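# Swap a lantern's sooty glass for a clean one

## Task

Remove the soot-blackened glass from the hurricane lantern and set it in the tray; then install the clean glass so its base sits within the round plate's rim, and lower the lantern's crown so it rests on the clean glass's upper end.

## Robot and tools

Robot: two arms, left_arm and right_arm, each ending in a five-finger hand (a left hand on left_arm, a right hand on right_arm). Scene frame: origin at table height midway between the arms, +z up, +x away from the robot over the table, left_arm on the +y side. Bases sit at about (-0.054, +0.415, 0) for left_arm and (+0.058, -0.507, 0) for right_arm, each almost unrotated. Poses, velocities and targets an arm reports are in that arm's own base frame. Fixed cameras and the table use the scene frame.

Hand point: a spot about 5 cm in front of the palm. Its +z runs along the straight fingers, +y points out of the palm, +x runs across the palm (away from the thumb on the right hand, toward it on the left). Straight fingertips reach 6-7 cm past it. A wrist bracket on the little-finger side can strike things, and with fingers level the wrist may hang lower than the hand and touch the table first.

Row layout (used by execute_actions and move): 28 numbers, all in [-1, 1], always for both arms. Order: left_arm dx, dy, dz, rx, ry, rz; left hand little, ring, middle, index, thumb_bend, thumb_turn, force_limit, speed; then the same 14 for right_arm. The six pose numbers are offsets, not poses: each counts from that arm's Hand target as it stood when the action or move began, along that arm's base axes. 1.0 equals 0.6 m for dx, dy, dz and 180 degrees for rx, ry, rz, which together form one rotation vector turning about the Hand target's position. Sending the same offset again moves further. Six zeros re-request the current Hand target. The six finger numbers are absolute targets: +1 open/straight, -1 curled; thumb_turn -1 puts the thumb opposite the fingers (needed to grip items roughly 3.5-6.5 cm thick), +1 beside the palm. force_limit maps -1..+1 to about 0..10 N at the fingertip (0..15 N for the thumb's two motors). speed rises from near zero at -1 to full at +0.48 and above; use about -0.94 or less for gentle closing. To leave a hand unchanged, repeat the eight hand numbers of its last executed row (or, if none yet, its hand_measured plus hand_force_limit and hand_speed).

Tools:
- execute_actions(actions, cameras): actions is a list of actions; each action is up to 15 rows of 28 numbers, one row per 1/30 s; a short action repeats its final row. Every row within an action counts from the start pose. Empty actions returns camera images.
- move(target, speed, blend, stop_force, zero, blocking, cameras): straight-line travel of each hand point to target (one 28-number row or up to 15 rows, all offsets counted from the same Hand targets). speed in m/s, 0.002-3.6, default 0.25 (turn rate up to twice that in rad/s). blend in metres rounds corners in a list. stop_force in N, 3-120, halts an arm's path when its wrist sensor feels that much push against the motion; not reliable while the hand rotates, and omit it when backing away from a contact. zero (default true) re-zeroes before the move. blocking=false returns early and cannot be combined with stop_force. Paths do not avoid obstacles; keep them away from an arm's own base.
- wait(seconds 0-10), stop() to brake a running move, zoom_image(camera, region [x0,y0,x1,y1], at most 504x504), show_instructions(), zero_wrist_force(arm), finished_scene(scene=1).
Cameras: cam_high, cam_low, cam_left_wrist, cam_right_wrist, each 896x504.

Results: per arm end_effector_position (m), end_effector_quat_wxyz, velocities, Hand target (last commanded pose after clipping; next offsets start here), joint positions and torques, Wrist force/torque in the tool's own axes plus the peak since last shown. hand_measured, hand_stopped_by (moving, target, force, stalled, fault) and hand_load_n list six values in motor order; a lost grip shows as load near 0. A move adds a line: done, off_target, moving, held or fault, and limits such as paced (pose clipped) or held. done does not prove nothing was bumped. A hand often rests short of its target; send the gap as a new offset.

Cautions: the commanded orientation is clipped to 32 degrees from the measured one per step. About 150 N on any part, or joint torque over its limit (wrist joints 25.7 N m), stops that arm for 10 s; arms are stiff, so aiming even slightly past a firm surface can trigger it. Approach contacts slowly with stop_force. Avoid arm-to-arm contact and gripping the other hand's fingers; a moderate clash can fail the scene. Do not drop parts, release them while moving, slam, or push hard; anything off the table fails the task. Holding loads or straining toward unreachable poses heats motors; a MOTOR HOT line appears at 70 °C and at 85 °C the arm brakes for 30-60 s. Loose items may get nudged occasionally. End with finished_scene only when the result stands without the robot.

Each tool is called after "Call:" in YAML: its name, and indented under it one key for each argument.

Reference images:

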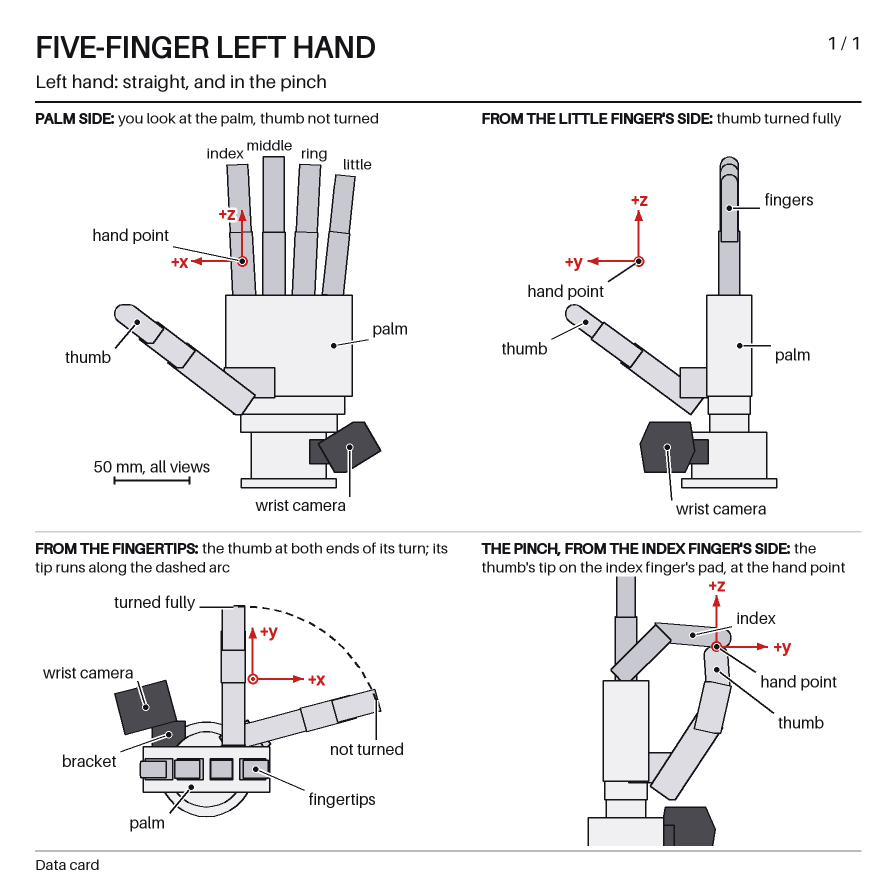

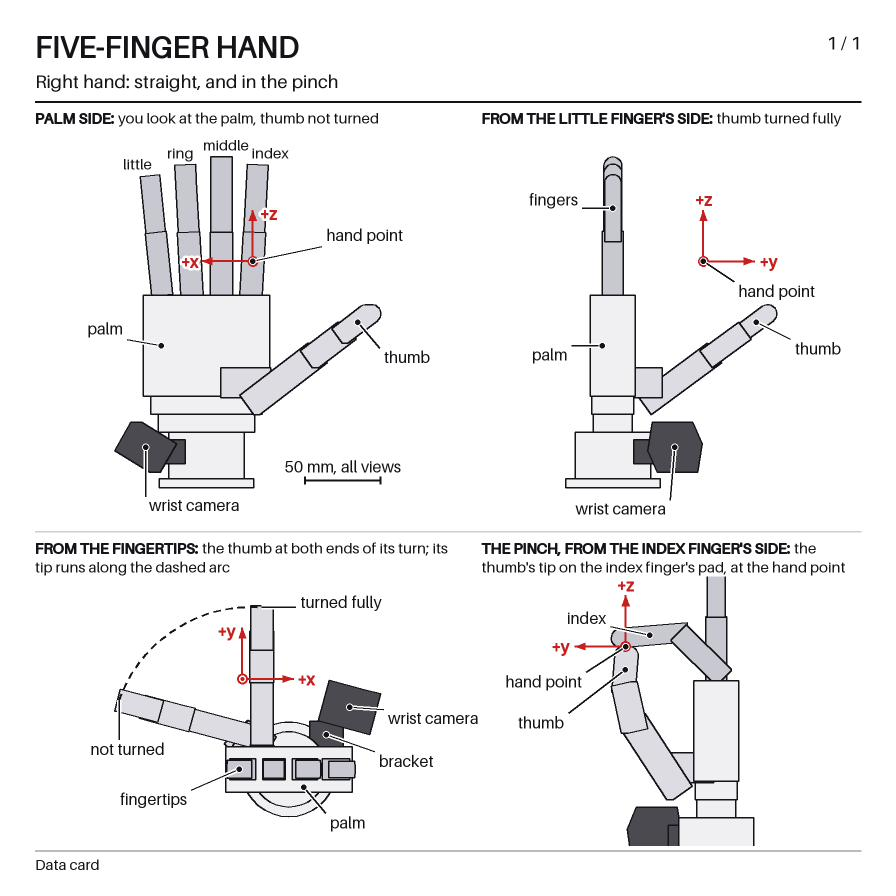

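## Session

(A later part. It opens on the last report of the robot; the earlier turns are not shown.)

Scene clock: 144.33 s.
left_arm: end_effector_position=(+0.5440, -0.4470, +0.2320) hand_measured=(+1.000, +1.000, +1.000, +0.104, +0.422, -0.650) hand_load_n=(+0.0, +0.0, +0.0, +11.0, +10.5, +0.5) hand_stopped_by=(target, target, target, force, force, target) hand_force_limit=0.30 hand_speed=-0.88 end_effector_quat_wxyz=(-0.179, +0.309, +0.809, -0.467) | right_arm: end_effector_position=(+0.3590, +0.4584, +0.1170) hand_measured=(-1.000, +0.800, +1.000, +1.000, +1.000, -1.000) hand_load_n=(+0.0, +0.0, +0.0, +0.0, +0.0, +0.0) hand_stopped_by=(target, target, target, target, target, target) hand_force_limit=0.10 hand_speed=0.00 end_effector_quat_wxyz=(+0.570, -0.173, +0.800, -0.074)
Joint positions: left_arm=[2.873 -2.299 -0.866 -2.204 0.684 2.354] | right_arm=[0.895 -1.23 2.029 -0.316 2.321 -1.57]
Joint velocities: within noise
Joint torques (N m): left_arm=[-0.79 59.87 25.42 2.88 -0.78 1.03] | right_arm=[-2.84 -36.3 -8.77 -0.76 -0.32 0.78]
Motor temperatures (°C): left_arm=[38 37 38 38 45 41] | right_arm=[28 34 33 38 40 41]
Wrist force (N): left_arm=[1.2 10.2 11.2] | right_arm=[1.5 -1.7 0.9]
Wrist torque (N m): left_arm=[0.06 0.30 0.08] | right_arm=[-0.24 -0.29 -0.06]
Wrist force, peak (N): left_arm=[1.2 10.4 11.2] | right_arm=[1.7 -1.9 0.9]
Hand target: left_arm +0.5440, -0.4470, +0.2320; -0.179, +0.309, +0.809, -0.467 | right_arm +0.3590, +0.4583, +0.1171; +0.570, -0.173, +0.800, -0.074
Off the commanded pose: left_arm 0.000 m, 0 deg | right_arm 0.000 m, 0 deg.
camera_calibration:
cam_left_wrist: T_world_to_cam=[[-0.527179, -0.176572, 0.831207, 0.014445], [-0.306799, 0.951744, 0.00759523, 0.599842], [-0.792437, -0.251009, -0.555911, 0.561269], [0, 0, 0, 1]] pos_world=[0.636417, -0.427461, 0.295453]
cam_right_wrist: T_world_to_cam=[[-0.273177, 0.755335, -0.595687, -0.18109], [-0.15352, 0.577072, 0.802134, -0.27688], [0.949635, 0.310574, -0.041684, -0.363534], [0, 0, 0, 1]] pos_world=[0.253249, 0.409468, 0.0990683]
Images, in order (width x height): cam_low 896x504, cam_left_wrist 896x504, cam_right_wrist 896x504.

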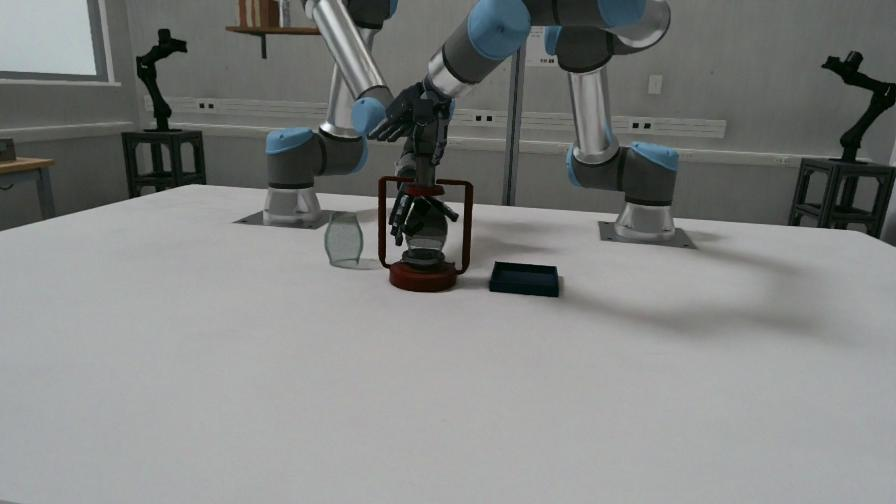

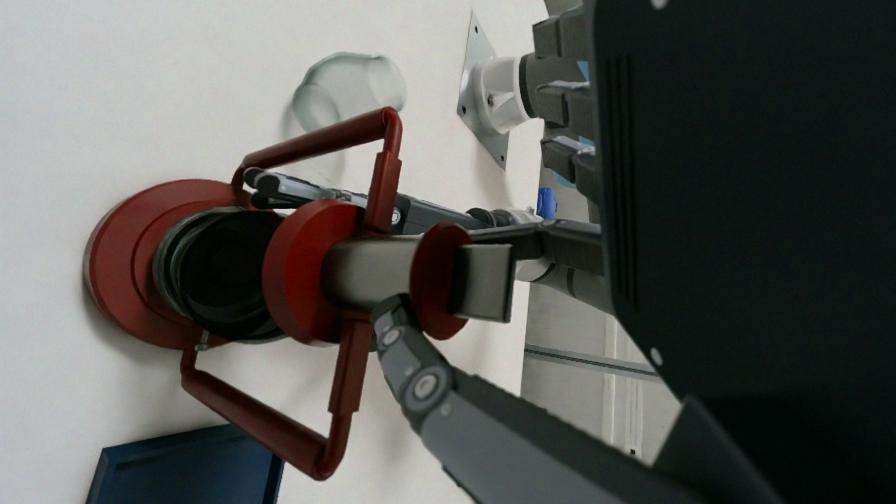

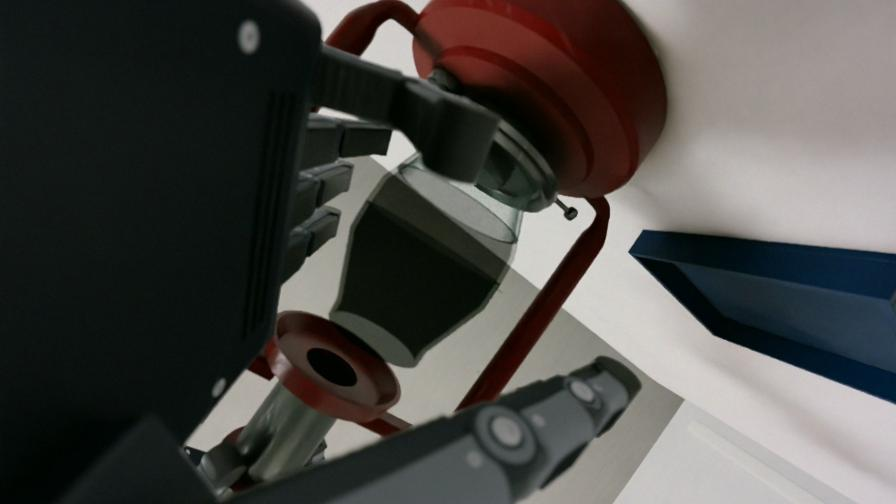

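Call:
wait:
  seconds: 0.5
  cameras: ["cam_low","cam_left_wrist"]

Call:
zoom_image:
  camera: "cam_low"
  region: [360, 160, 480, 300]

Scene clock: 144.93 s.
left_arm: end_effector_position=(+0.5440, -0.4470, +0.2320) hand_measured=(+1.000, +1.000, +1.000, +0.104, +0.422, -0.650) hand_load_n=(+0.0, +0.0, +0.0, +11.0, +10.5, +0.0) hand_stopped_by=(target, target, target, force, force, target) hand_force_limit=0.30 hand_speed=-0.88 end_effector_quat_wxyz=(-0.179, +0.309, +0.809, -0.467) | right_arm: end_effector_position=(+0.3590, +0.4583, +0.1171) hand_measured=(-1.000, +0.800, +1.000, +1.000, +1.000, -1.000) hand_load_n=(+0.0, +0.0, +0.0, +0.0, +0.0, +0.0) hand_stopped_by=(target, target, target, target, target, target) hand_force_limit=0.10 hand_speed=0.00 end_effector_quat_wxyz=(+0.570, -0.173, +0.800, -0.074)
Joint positions: left_arm=[2.873 -2.299 -0.866 -2.204 0.684 2.354] | right_arm=[0.895 -1.23 2.029 -0.316 2.321 -1.57]
Joint torques (N m): left_arm=[-0.91 59.9 25.3 2.88 -0.86 1.06] | right_arm=[-3.82 -37.8 -8.36 -0.89 -0.63 -2.32]
Wrist force (N): left_arm=[1.1 10.3 11.3] | right_arm=[1.3 -1.7 0.8]
Wrist torque (N m): left_arm=[0.08 0.32 0.08] | right_arm=[-0.23 -0.28 -0.06]
Wrist force, peak (N): left_arm=[1.2 10.4 11.3] | right_arm=[1.9 -1.7 1.0]
Hand target: left_arm +0.5440, -0.4470, +0.2320; -0.179, +0.309, +0.809, -0.467 | right_arm +0.3590, +0.4583, +0.1171; +0.570, -0.173, +0.800, -0.074
Off the commanded pose: left_arm 0.000 m, 0 deg | right_arm 0.000 m, 0 deg.
wait: 0.50 s; at rest by 0.07 s
camera_calibration:
cam_left_wrist: T_world_to_cam=[[-0.527179, -0.176572, 0.831207, 0.014445], [-0.306799, 0.951744, 0.00759523, 0.599842], [-0.792437, -0.251009, -0.555911, 0.561269], [0, 0, 0, 1]] pos_world=[0.636417, -0.427461, 0.295453]
Images, in order (width x height): cam_low 896x504, cam_left_wrist 896x504.

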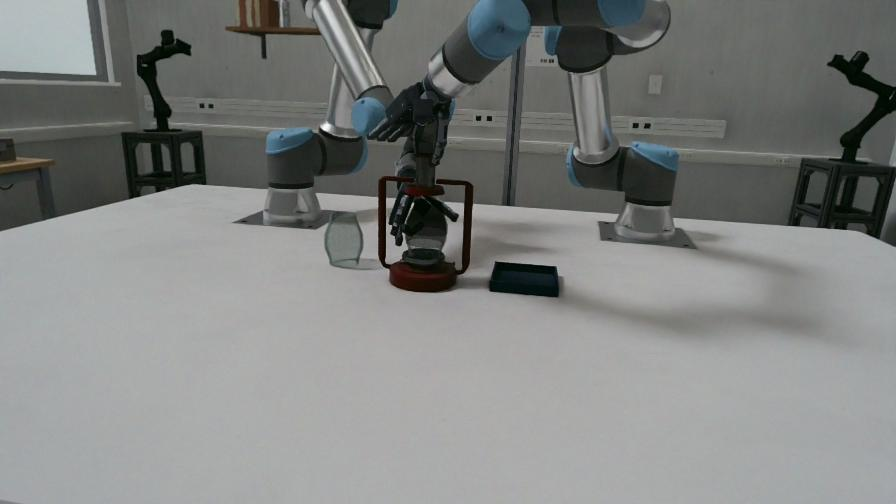

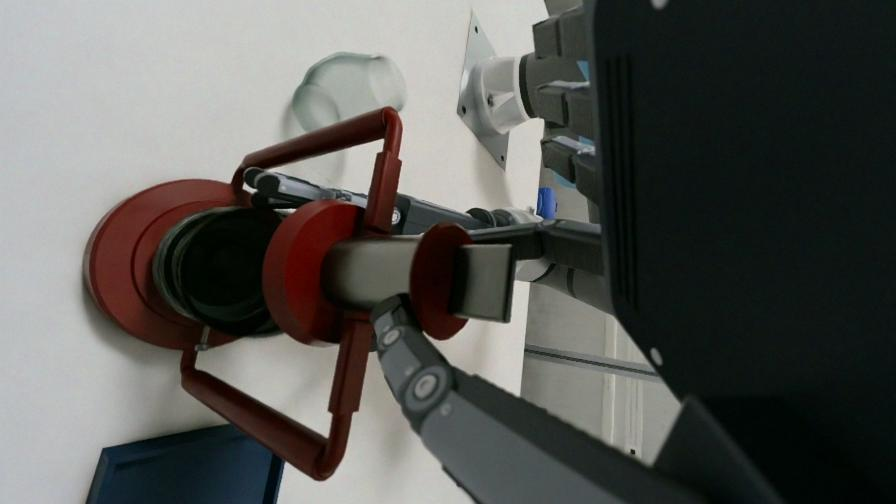

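Scaled by 3.600 from the camera's 896x504 image, which has a finer 1280x720 frame.

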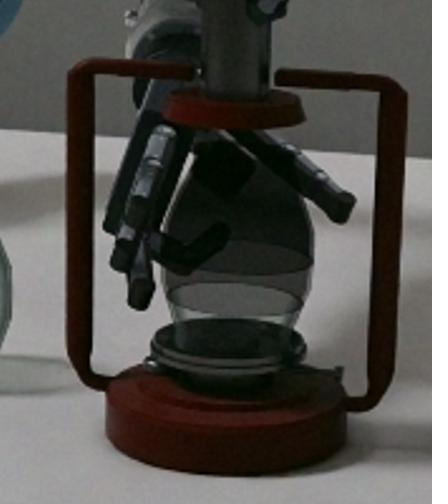

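Call:
move:
  target:
    - [0,0,0,0,0,0,1,1,1,-0.3,-0.2,-0.65,0.3,-0.88,-0.0007,0.0083,0,0,0,0,-1,0.92,1,1,1,-1,0.1,0]
  speed: 0.05

Call:
move:
  target: [0,0,0,0,0,0,1,1,1,-0.3,-0.2,-0.65,0.3,-0.88,0.0345,0.003,0,0,0,0,-1,0.92,1,1,1,-1,0.1,0]
  speed: 0.05
  stop_force: 5
  cameras: ["cam_low","cam_left_wrist","cam_right_wrist"]

Call:
zoom_image:
  camera: "cam_low"
  region: [360, 160, 480, 300]

Scene clock: 146.37 s.
left_arm: end_effector_position=(+0.5440, -0.4470, +0.2320) hand_measured=(+1.000, +1.000, +1.000, +0.104, +0.422, -0.650) hand_load_n=(+0.0, +0.0, +0.0, +11.0, +10.5, +0.0) hand_stopped_by=(target, target, target, force, force, target) hand_force_limit=0.30 hand_speed=-0.88 end_effector_quat_wxyz=(-0.179, +0.309, +0.809, -0.467) | right_arm: end_effector_position=(+0.3586, +0.4634, +0.1170) hand_measured=(-1.000, +0.920, +1.000, +1.000, +1.000, -1.000) hand_load_n=(+0.0, +0.0, +0.0, +0.0, +0.0, +0.0) hand_stopped_by=(target, target, target, target, target, target) hand_force_limit=0.10 hand_speed=0.00 end_effector_quat_wxyz=(+0.570, -0.173, +0.800, -0.074)
Joint positions: left_arm=[2.873 -2.299 -0.866 -2.204 0.684 2.354] | right_arm=[0.904 -1.22 2.014 -0.307 2.33 -1.564]
Joint torques (N m): left_arm=[-0.93 59.75 25.66 2.91 -0.86 1.09] | right_arm=[-3.05 -37.04 -8.88 -0.37 -0.09 1.34]
Wrist force (N): left_arm=[1.0 10.1 11.3] | right_arm=[1.8 -1.8 0.8]
Wrist torque (N m): left_arm=[0.06 0.33 0.07] | right_arm=[-0.25 -0.36 -0.04]
Wrist force, peak (N): left_arm=[1.2 10.4 11.3] | right_arm=[1.8 -1.9 0.7]
Hand target: left_arm +0.5440, -0.4470, +0.2320; -0.179, +0.309, +0.809, -0.467 | right_arm +0.3586, +0.4633, +0.1171; +0.570, -0.173, +0.800, -0.074
Off the commanded pose: left_arm 0.000 m, 0 deg | right_arm 0.000 m, 0 deg.
move: done

Scene clock: 147.83 s.
left_arm: end_effector_position=(+0.5440, -0.4470, +0.2320) hand_measured=(+1.000, +1.000, +1.000, +0.104, +0.422, -0.650) hand_load_n=(+0.0, +0.0, +0.0, +10.5, +10.5, +0.0) hand_stopped_by=(target, target, target, force, force, target) hand_force_limit=0.30 hand_speed=-0.88 end_effector_quat_wxyz=(-0.179, +0.309, +0.809, -0.467) | right_arm: end_effector_position=(+0.3793, +0.4651, +0.1171) hand_measured=(-1.000, +0.920, +1.000, +1.000, +1.000, -1.000) hand_load_n=(+0.0, +0.0, +0.0, +0.0, +0.0, +0.0) hand_stopped_by=(target, target, target, target, target, target) hand_force_limit=0.10 hand_speed=0.00 end_effector_quat_wxyz=(+0.570, -0.173, +0.800, -0.074)
Joint positions: left_arm=[2.873 -2.299 -0.866 -2.204 0.684 2.354] | right_arm=[0.865 -1.207 1.992 -0.314 2.295 -1.589]
Joint torques (N m): left_arm=[-0.89 59.92 25.73 2.88 -0.87 1.05] | right_arm=[9.2 -39.04 -9.09 1.32 1.45 2.7]
Wrist force (N): left_arm=[1.2 10.3 11.2] | right_arm=[1.5 -1.8 0.7]
Wrist torque (N m): left_arm=[0.09 0.30 0.08] | right_arm=[-0.23 -0.31 -0.01]
Wrist force, peak (N): left_arm=[1.1 10.4 11.3] | right_arm=[1.7 -2.1 0.7]
Hand target: left_arm +0.5440, -0.4470, +0.2320; -0.179, +0.309, +0.809, -0.467 | right_arm +0.3793, +0.4651, +0.1171; +0.570, -0.173, +0.800, -0.074
Off the commanded pose: left_arm 0.000 m, 0 deg | right_arm 0.000 m, 0 deg.
move: done
camera_calibration:
cam_left_wrist: T_world_to_cam=[[-0.527179, -0.176572, 0.831207, 0.014445], [-0.306799, 0.951744, 0.00759523, 0.599842], [-0.792437, -0.251009, -0.555911, 0.561269], [0, 0, 0, 1]] pos_world=[0.636417, -0.427461, 0.295453]
cam_right_wrist: T_world_to_cam=[[-0.273105, 0.755359, -0.59569, -0.18071], [-0.153465, 0.57709, 0.802132, -0.27771], [0.949664, 0.310484, -0.0416851, -0.384894], [0, 0, 0, 1]] pos_world=[0.273548, 0.416268, 0.0990683]
Images, in order (width x height): cam_low 896x504, cam_left_wrist 896x504, cam_right_wrist 896x504.

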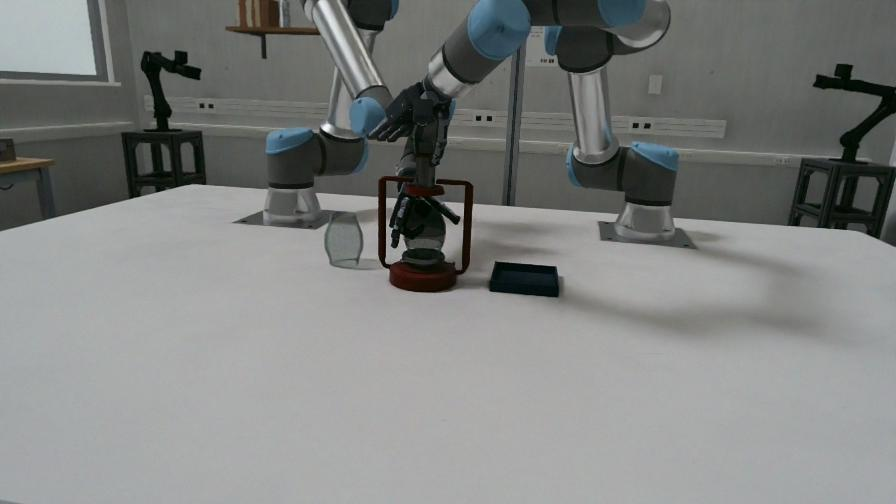

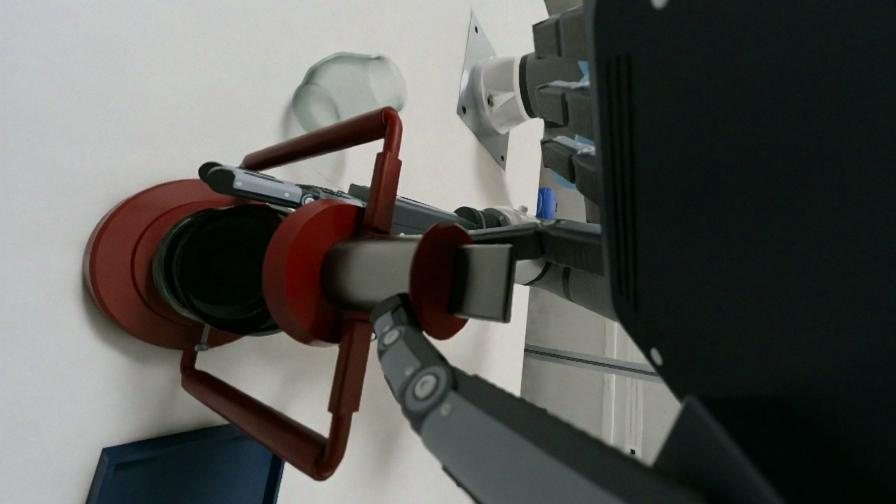

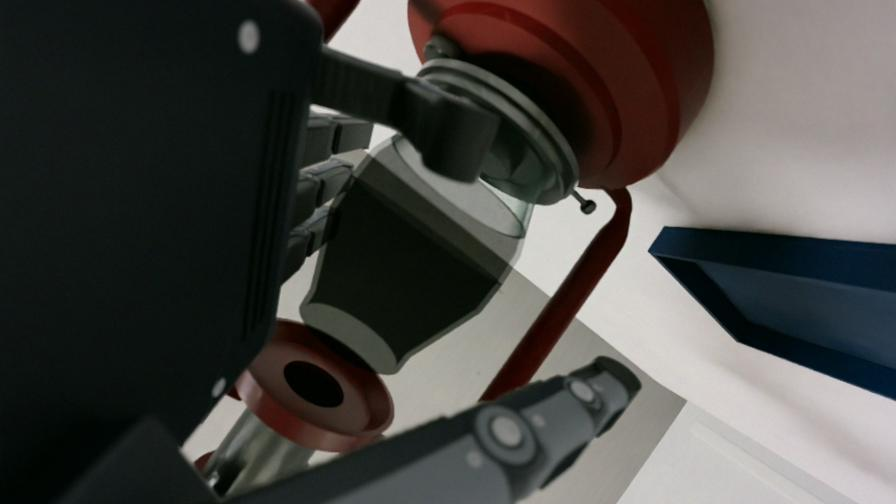

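Scaled by 3.600 from the camera's 896x504 image, which has a finer 1280x720 frame.

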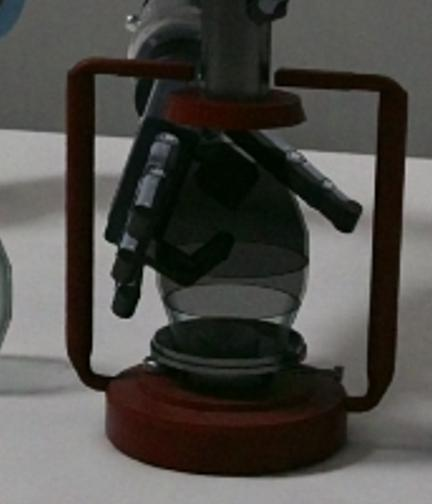

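Call:
move:
  target: [0,0,0,0,0,0,1,1,1,-0.3,-0.2,-0.65,0.3,-0.88,0.0345,0.003,0,0,0,0,-1,0.92,1,1,1,-1,0.1,0]
  speed: 0.04
  stop_force: 5
  cameras: ["cam_low","cam_left_wrist","cam_right_wrist"]

Call:
zoom_image:
  camera: "cam_low"
  region: [360, 160, 480, 300]

Scene clock: 149.80 s.
left_arm: end_effector_position=(+0.5440, -0.4470, +0.2320) hand_measured=(+1.000, +1.000, +1.000, +0.104, +0.422, -0.650) hand_load_n=(+0.0, +0.0, +0.0, +11.0, +10.5, +0.0) hand_stopped_by=(target, target, target, force, force, target) hand_force_limit=0.30 hand_speed=-0.88 end_effector_quat_wxyz=(-0.179, +0.309, +0.809, -0.467) | right_arm: end_effector_position=(+0.4000, +0.4669, +0.1171) hand_measured=(-1.000, +0.920, +1.000, +1.000, +1.000, -1.000) hand_load_n=(+0.0, +0.0, +0.0, +0.0, +0.0, +0.0) hand_stopped_by=(target, target, target, target, target, target) hand_force_limit=0.10 hand_speed=0.00 end_effector_quat_wxyz=(+0.570, -0.173, +0.800, -0.074)
Joint positions: left_arm=[2.873 -2.299 -0.866 -2.204 0.684 2.354] | right_arm=[0.828 -1.192 1.966 -0.318 2.262 -1.611]
Joint torques (N m): left_arm=[-0.66 59.37 25.33 2.74 -0.87 0.99] | right_arm=[8.83 -39.94 -9.13 1.25 1.75 2.7]
Wrist force (N): left_arm=[1.0 10.2 11.3] | right_arm=[2.1 -2.0 0.6]
Wrist torque (N m): left_arm=[0.06 0.34 0.07] | right_arm=[-0.25 -0.31 0.04]
Wrist force, peak (N): left_arm=[1.0 10.4 11.4] | right_arm=[2.3 -2.0 0.5]
Hand target: left_arm +0.5440, -0.4470, +0.2320; -0.179, +0.309, +0.809, -0.467 | right_arm +0.4000, +0.4669, +0.1171; +0.570, -0.173, +0.800, -0.074
Off the commanded pose: left_arm 0.000 m, 0 deg | right_arm 0.000 m, 0 deg.
move: done
camera_calibration:
cam_left_wrist: T_world_to_cam=[[-0.527179, -0.176572, 0.831207, 0.014445], [-0.306799, 0.951744, 0.00759523, 0.599842], [-0.792437, -0.251009, -0.555911, 0.561269], [0, 0, 0, 1]] pos_world=[0.636417, -0.427461, 0.295453]
cam_right_wrist: T_world_to_cam=[[-0.273177, 0.755335, -0.595687, -0.176385], [-0.15352, 0.577072, 0.802134, -0.275548], [0.949635, 0.310574, -0.041684, -0.40514], [0, 0, 0, 1]] pos_world=[0.294249, 0.418068, 0.0990683]
Images, in order (width x height): cam_low 896x504, cam_left_wrist 896x504, cam_right_wrist 896x504.

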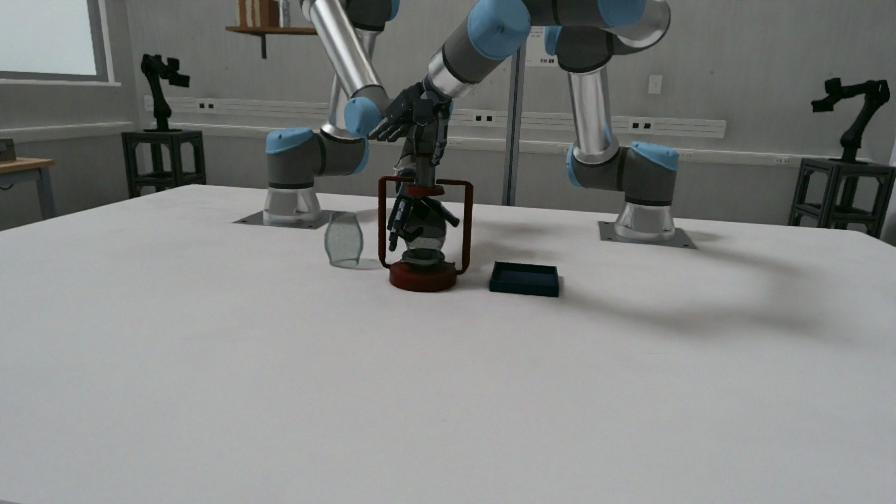

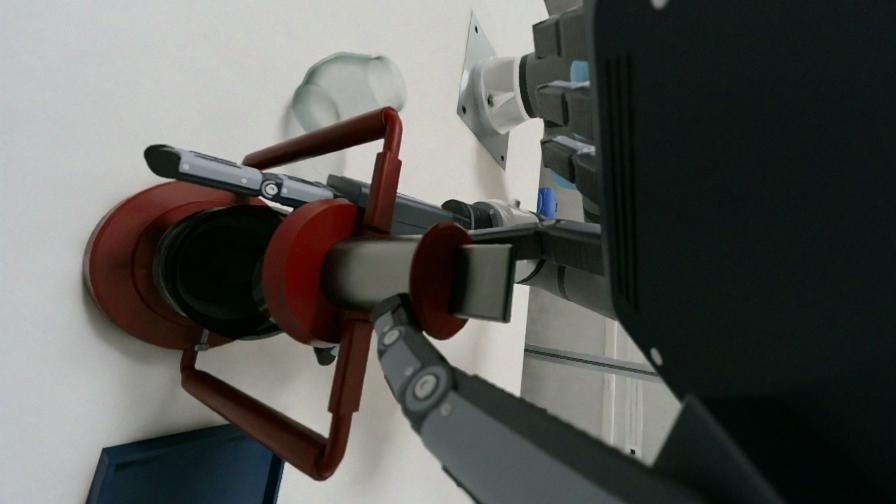

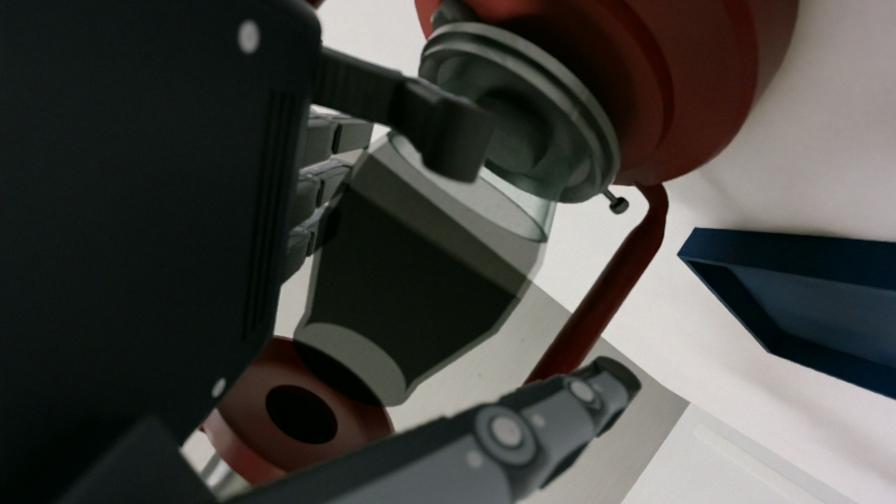

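Scaled by 3.600 from the camera's 896x504 image, which has a finer 1280x720 frame.

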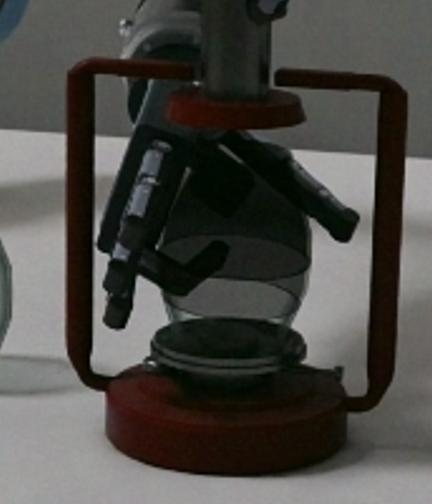

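Call:
zoom_image:
  camera: "cam_left_wrist"
  region: [70, 150, 330, 370]

Call:
zoom_image:
  camera: "cam_right_wrist"
  region: [200, 0, 660, 420]

Scaled by 1.938 from the camera's 896x504 image, which has a finer 1280x720 frame.

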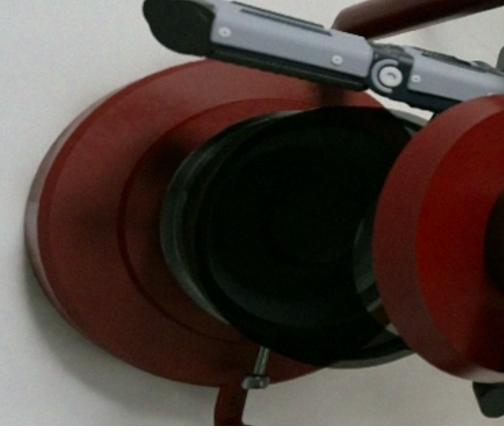

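Scaled by 1.096 from the camera's 896x504 image, which has a finer 1280x720 frame.

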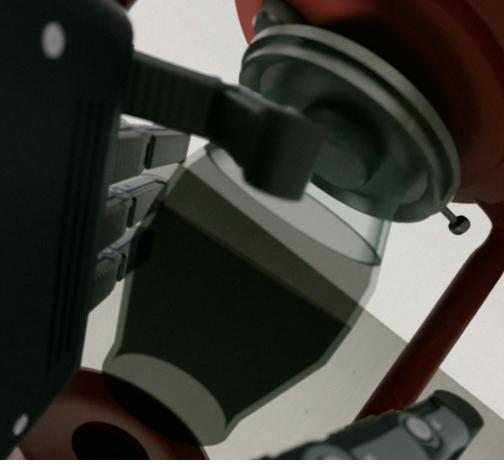

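Call:
execute_actions:
  actions:
    - [[0,0,0,0,0,0,1,1,1,-0.3,-0.2,-0.65,0.3,-0.88,0,0,0,0,0,0,-1,0.2,0.1,0.3,0.1,-1,0.1,-0.9]]
    - [[0,0,0,0,0,0,1,1,1,-0.3,-0.2,-0.65,0.3,-0.88,0,0,0,0,0,0,-1,0.2,0.1,0.3,0.1,-1,0.1,-0.9]]
    - [[0,0,0,0,0,0,1,1,1,-0.3,-0.2,-0.65,0.3,-0.88,0,0,0,0,0,0,-1,0.2,0.1,0.3,0.1,-1,0.1,-0.9]]
    - [[0,0,0,0,0,0,1,1,1,-0.3,-0.2,-0.65,0.3,-0.88,0,0,0,0,0,0,-1,0.2,0.1,0.3,0.1,-1,0.1,-0.9]]
  cameras: ["cam_low","cam_left_wrist","cam_right_wrist"]

Call:
zoom_image:
  camera: "cam_low"
  region: [360, 160, 480, 300]

Scene clock: 152.63 s.
left_arm: end_effector_position=(+0.5440, -0.4470, +0.2320) hand_measured=(+1.000, +1.000, +1.000, +0.104, +0.422, -0.650) hand_load_n=(+0.0, +0.0, +0.0, +11.0, +10.5, +0.0) hand_stopped_by=(target, target, target, force, force, target) hand_force_limit=0.30 hand_speed=-0.88 end_effector_quat_wxyz=(-0.179, +0.309, +0.809, -0.467) | right_arm: end_effector_position=(+0.4000, +0.4669, +0.1171) hand_measured=(-1.000, +0.458, +0.508, +0.424, +0.748, -1.000) hand_load_n=(+0.0, +5.0, +3.5, +7.0, +9.5, -0.5) hand_stopped_by=(target, force, force, force, force, target) hand_force_limit=0.10 hand_speed=-0.90 end_effector_quat_wxyz=(+0.570, -0.173, +0.800, -0.074)
Joint positions: left_arm=[2.873 -2.299 -0.866 -2.204 0.684 2.354] | right_arm=[0.828 -1.192 1.966 -0.318 2.262 -1.611]
Joint torques (N m): left_arm=[-1.1 59.62 25.82 2.71 -0.75 0.99] | right_arm=[7.96 -34.1 -11.25 1.02 -2.19 2.36]
Wrist force (N): left_arm=[1.3 10.2 11.3] | right_arm=[-3.0 -12.6 4.6]
Wrist torque (N m): left_arm=[0.07 0.29 0.08] | right_arm=[-0.02 -0.59 -0.42]
Wrist force, peak (N): left_arm=[1.2 10.4 11.3] | right_arm=[-3.2 -12.9 4.6]
Hand target: left_arm +0.5440, -0.4470, +0.2320; -0.179, +0.309, +0.809, -0.467 | right_arm +0.4000, +0.4669, +0.1171; +0.570, -0.173, +0.800, -0.074
Off the commanded pose: left_arm 0.000 m, 0 deg | right_arm 0.000 m, 0 deg.
camera_calibration:
cam_left_wrist: T_world_to_cam=[[-0.527179, -0.176572, 0.831207, 0.014445], [-0.306799, 0.951744, 0.00759523, 0.599842], [-0.792437, -0.251009, -0.555911, 0.561269], [0, 0, 0, 1]] pos_world=[0.636417, -0.427461, 0.295453]
cam_right_wrist: T_world_to_cam=[[-0.273114, 0.755393, -0.595643, -0.176433], [-0.153449, 0.577045, 0.802167, -0.275561], [0.949664, 0.310484, -0.041685, -0.405111], [0, 0, 0, 1]] pos_world=[0.294248, 0.418068, 0.0990681]
Images, in order (width x height): cam_low 896x504, cam_left_wrist 896x504, cam_right_wrist 896x504.

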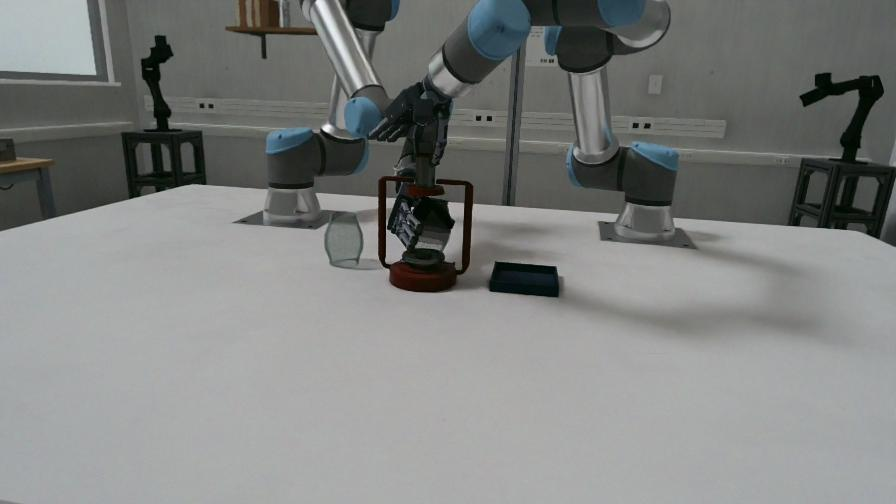

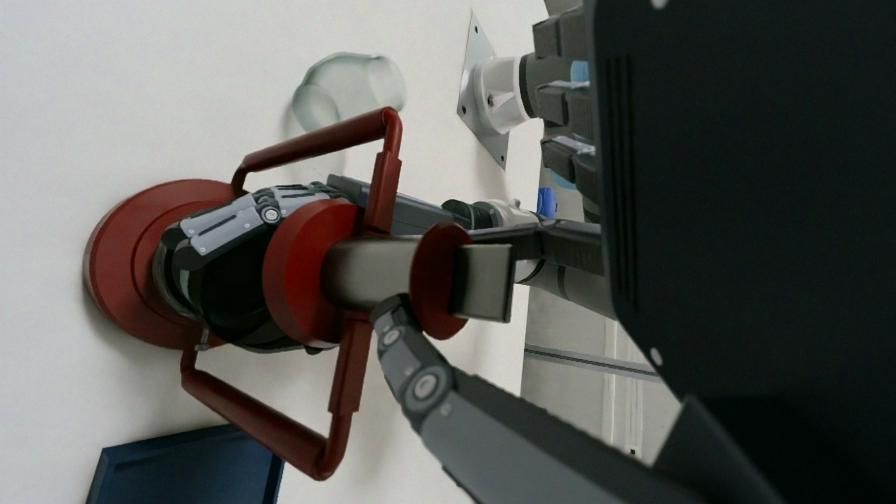

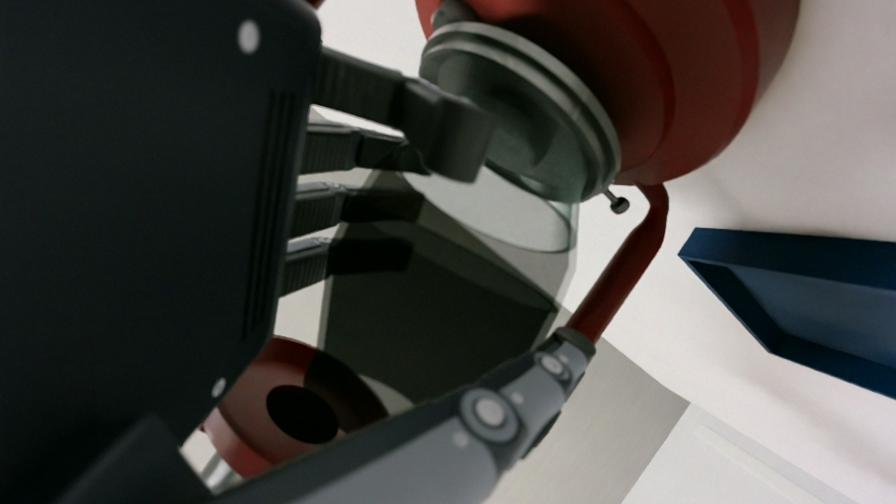

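Scaled by 3.600 from the camera's 896x504 image, which has a finer 1280x720 frame.

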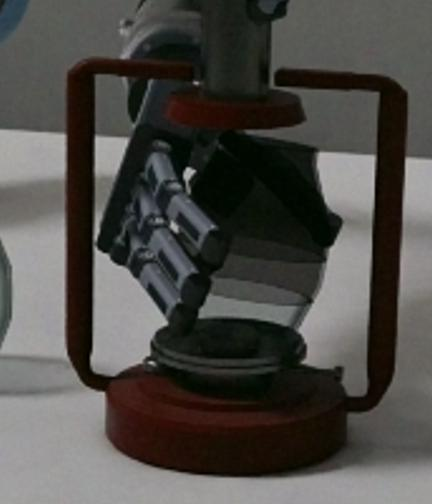

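Call:
execute_actions:
  actions:
    - [[0,0,0,0,0,0,1,1,1,-0.3,-0.2,-0.65,0.3,-0.88,0,0,0,0,0,0,-1,0.92,0.9,1,1,-1,0.1,-0.8]]
    - [[0,0,0,0,0,0,1,1,1,-0.3,-0.2,-0.65,0.3,-0.88,0,0,0,0,0,0,-1,0.92,0.9,1,1,-1,0.1,-0.8]]
    - [[0,0,0,0,0,0,1,1,1,-0.3,-0.2,-0.65,0.3,-0.88,0,0,0,0,0,0,-1,0.92,0.9,1,1,-1,0.1,-0.8]]
    - [[0,0,0,0,0,0,1,1,1,-0.3,-0.2,-0.65,0.3,-0.88,0,0,0,0,0,0,-1,0.92,0.9,1,1,-1,0.1,-0.8]]
  cameras: ["cam_low","cam_left_wrist","cam_right_wrist"]

Call:
zoom_image:
  camera: "cam_low"
  region: [360, 160, 480, 300]

Scene clock: 155.30 s.
left_arm: end_effector_position=(+0.5440, -0.4470, +0.2320) hand_measured=(+1.000, +1.000, +1.000, +0.104, +0.422, -0.650) hand_load_n=(+0.0, +0.0, -0.5, +11.0, +10.5, +0.0) hand_stopped_by=(target, target, target, force, force, target) hand_force_limit=0.30 hand_speed=-0.88 end_effector_quat_wxyz=(-0.179, +0.309, +0.809, -0.467) | right_arm: end_effector_position=(+0.4000, +0.4669, +0.1171) hand_measured=(-1.000, +0.920, +0.900, +1.000, +1.000, -1.000) hand_load_n=(+0.0, +0.0, +0.0, +0.0, +0.0, +0.0) hand_stopped_by=(target, target, target, target, target, target) hand_force_limit=0.10 hand_speed=-0.80 end_effector_quat_wxyz=(+0.570, -0.173, +0.800, -0.074)
Joint positions: left_arm=[2.873 -2.299 -0.866 -2.204 0.684 2.354] | right_arm=[0.828 -1.192 1.966 -0.318 2.262 -1.611]
Joint torques (N m): left_arm=[-0.81 59.79 25.78 2.57 -0.82 0.98] | right_arm=[6.86 -25.9 -12.97 0.65 1.11 -0.05]
Wrist force (N): left_arm=[1.0 10.2 11.3] | right_arm=[2.3 -2.1 0.8]
Wrist torque (N m): left_arm=[0.07 0.34 0.06] | right_arm=[-0.26 -0.34 0.03]
Wrist force, peak (N): left_arm=[1.1 10.3 11.5] | right_arm=[-3.1 -12.9 4.6]
Hand target: left_arm +0.5440, -0.4470, +0.2320; -0.179, +0.309, +0.809, -0.467 | right_arm +0.4000, +0.4669, +0.1171; +0.570, -0.173, +0.800, -0.074
Off the commanded pose: left_arm 0.000 m, 0 deg | right_arm 0.000 m, 0 deg.
camera_calibration:
cam_left_wrist: T_world_to_cam=[[-0.527179, -0.176572, 0.831207, 0.014445], [-0.306799, 0.951744, 0.00759523, 0.599842], [-0.792437, -0.251009, -0.555911, 0.561269], [0, 0, 0, 1]] pos_world=[0.636417, -0.427461, 0.295453]
cam_right_wrist: T_world_to_cam=[[-0.273105, 0.755359, -0.59569, -0.176416], [-0.153465, 0.57709, 0.802132, -0.275572], [0.949664, 0.310484, -0.0416851, -0.405111], [0, 0, 0, 1]] pos_world=[0.294248, 0.418068, 0.0990683]
Images, in order (width x height): cam_low 896x504, cam_left_wrist 896x504, cam_right_wrist 896x504.

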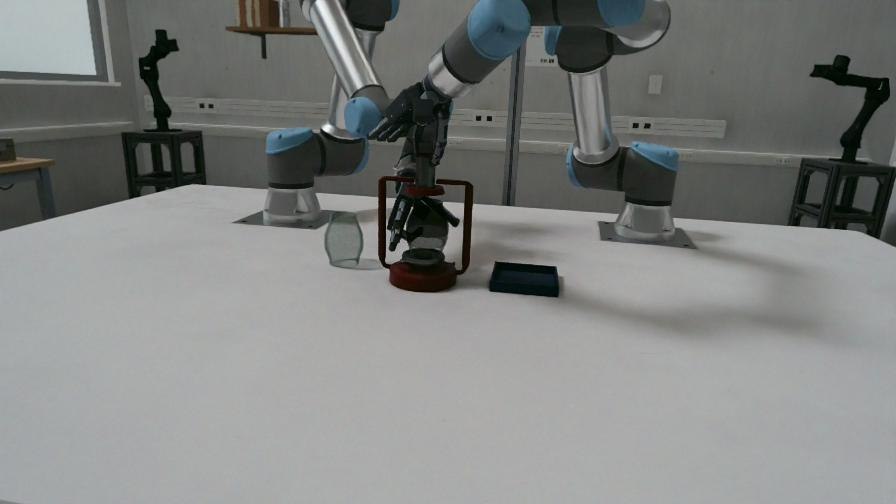

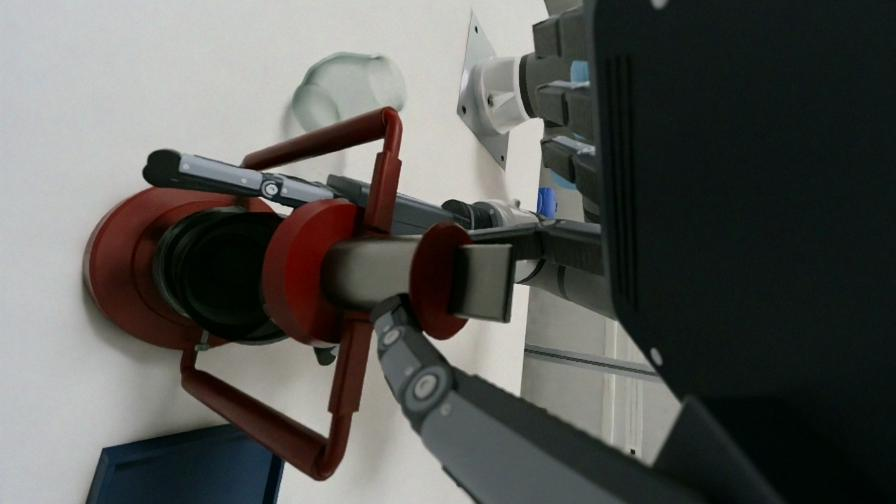

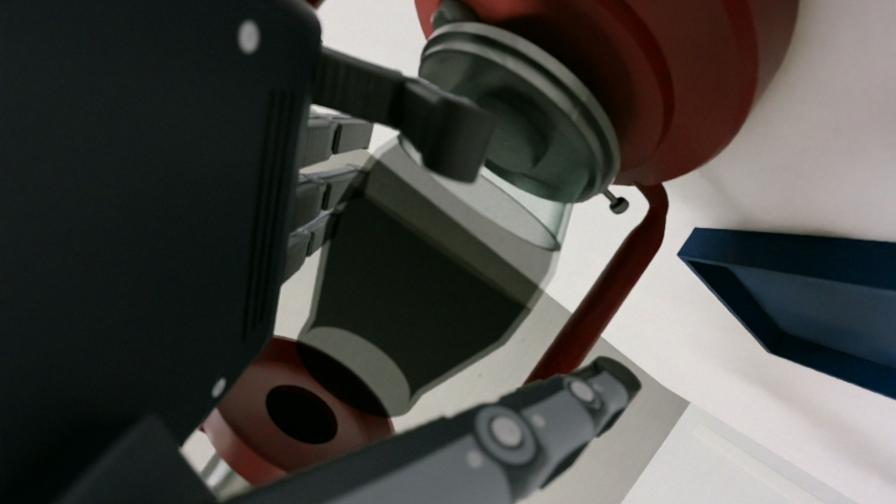

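Scaled by 3.600 from the camera's 896x504 image, which has a finer 1280x720 frame.

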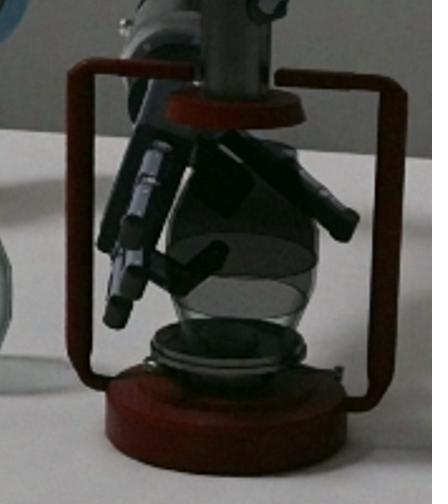

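Call:
execute_actions:
  actions:
    - [[0,0,0,0,0,0,1,1,1,-0.3,-0.2,-0.65,0.3,-0.88,0,0,0,0,0,0,-1,0.92,1,1,1,-1,0.1,-0.8]]
    - [[0,0,0,0,0,0,1,1,1,-0.3,-0.2,-0.65,0.3,-0.88,0,0,0,0,0,0,-1,0.92,1,1,1,-1,0.1,-0.8]]
  cameras: ["cam_low","cam_left_wrist","cam_right_wrist"]

Call:
zoom_image:
  camera: "cam_low"
  region: [360, 160, 480, 300]

Call:
zoom_image:
  camera: "cam_left_wrist"
  region: [70, 150, 330, 370]

Scene clock: 159.60 s.
left_arm: end_effector_position=(+0.5440, -0.4470, +0.2320) hand_measured=(+1.000, +1.000, +1.000, +0.104, +0.422, -0.650) hand_load_n=(+0.0, +0.0, +0.0, +10.5, +10.5, +0.0) hand_stopped_by=(target, target, target, force, force, target) hand_force_limit=0.30 hand_speed=-0.88 end_effector_quat_wxyz=(-0.179, +0.309, +0.809, -0.467) | right_arm: end_effector_position=(+0.4000, +0.4669, +0.1171) hand_measured=(-1.000, +0.920, +1.000, +1.000, +1.000, -1.000) hand_load_n=(+0.0, +0.0, +0.0, +0.0, +0.0, -0.5) hand_stopped_by=(target, target, target, target, target, target) hand_force_limit=0.10 hand_speed=-0.80 end_effector_quat_wxyz=(+0.570, -0.173, +0.800, -0.074)
Joint positions: left_arm=[2.873 -2.299 -0.866 -2.204 0.684 2.354] | right_arm=[0.828 -1.192 1.966 -0.318 2.262 -1.611]
Joint torques (N m): left_arm=[-0.5 59.59 26.39 2.53 -0.85 1.05] | right_arm=[4.77 -25.69 -16.54 0.05 0.34 -2.51]
Wrist force (N): left_arm=[1.0 10.1 11.2] | right_arm=[2.3 -2.3 0.8]
Wrist torque (N m): left_arm=[0.06 0.32 0.07] | right_arm=[-0.28 -0.35 0.03]
Wrist force, peak (N): left_arm=[1.0 10.4 11.4] | right_arm=[2.6 -2.5 0.8]
Hand target: left_arm +0.5440, -0.4470, +0.2320; -0.179, +0.309, +0.809, -0.467 | right_arm +0.4000, +0.4669, +0.1171; +0.570, -0.173, +0.800, -0.074
Off the commanded pose: left_arm 0.000 m, 0 deg | right_arm 0.000 m, 0 deg.
camera_calibration:
cam_left_wrist: T_world_to_cam=[[-0.527179, -0.176572, 0.831207, 0.014445], [-0.306799, 0.951744, 0.00759523, 0.599842], [-0.792437, -0.251009, -0.555911, 0.561269], [0, 0, 0, 1]] pos_world=[0.636417, -0.427461, 0.295453]
cam_right_wrist: T_world_to_cam=[[-0.273177, 0.755335, -0.595687, -0.176385], [-0.15352, 0.577072, 0.802134, -0.275548], [0.949635, 0.310574, -0.041684, -0.40514], [0, 0, 0, 1]] pos_world=[0.294249, 0.418068, 0.0990683]
Images, in order (width x height): cam_low 896x504, cam_left_wrist 896x504, cam_right_wrist 896x504.

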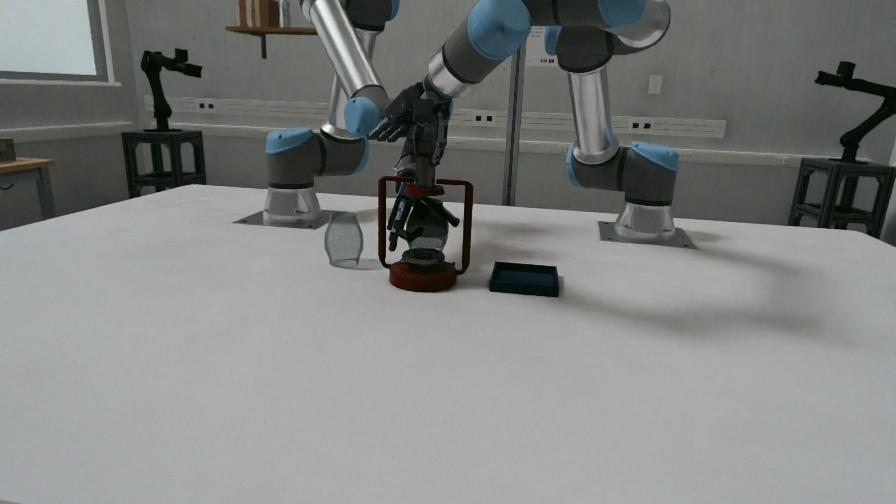

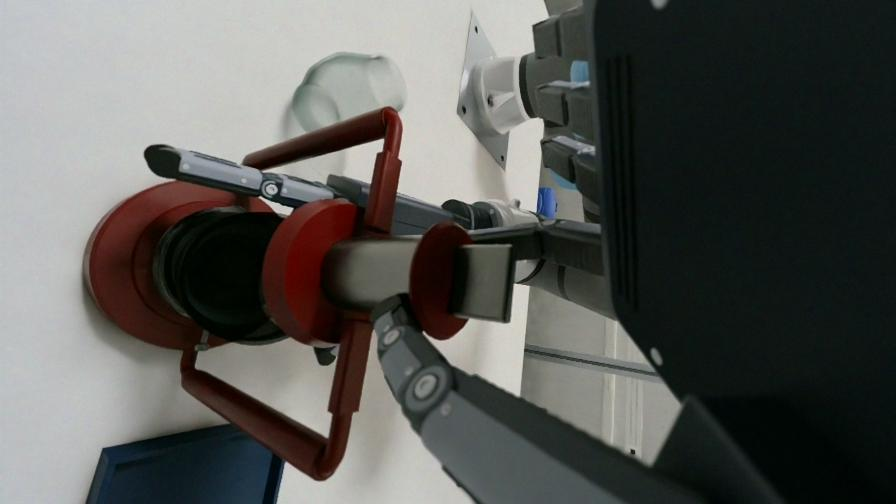

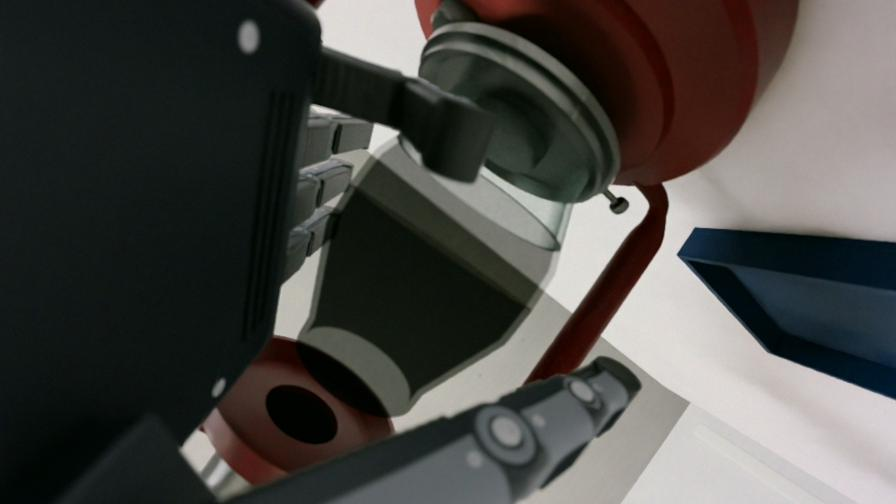

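Scaled by 3.600 from the camera's 896x504 image, which has a finer 1280x720 frame.

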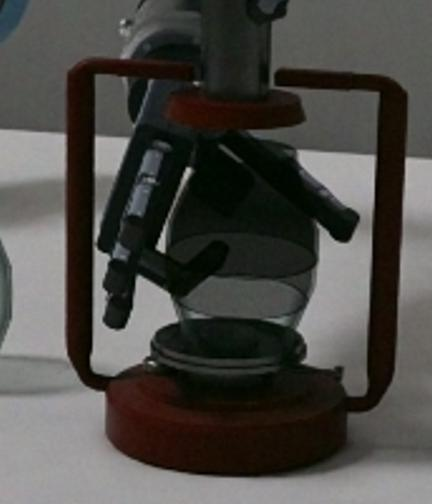

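Scaled by 1.938 from the camera's 896x504 image, which has a finer 1280x720 frame.

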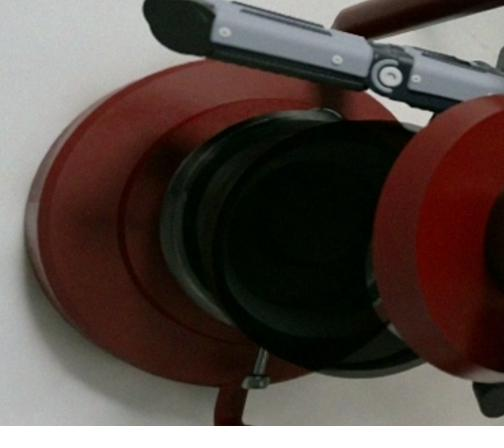

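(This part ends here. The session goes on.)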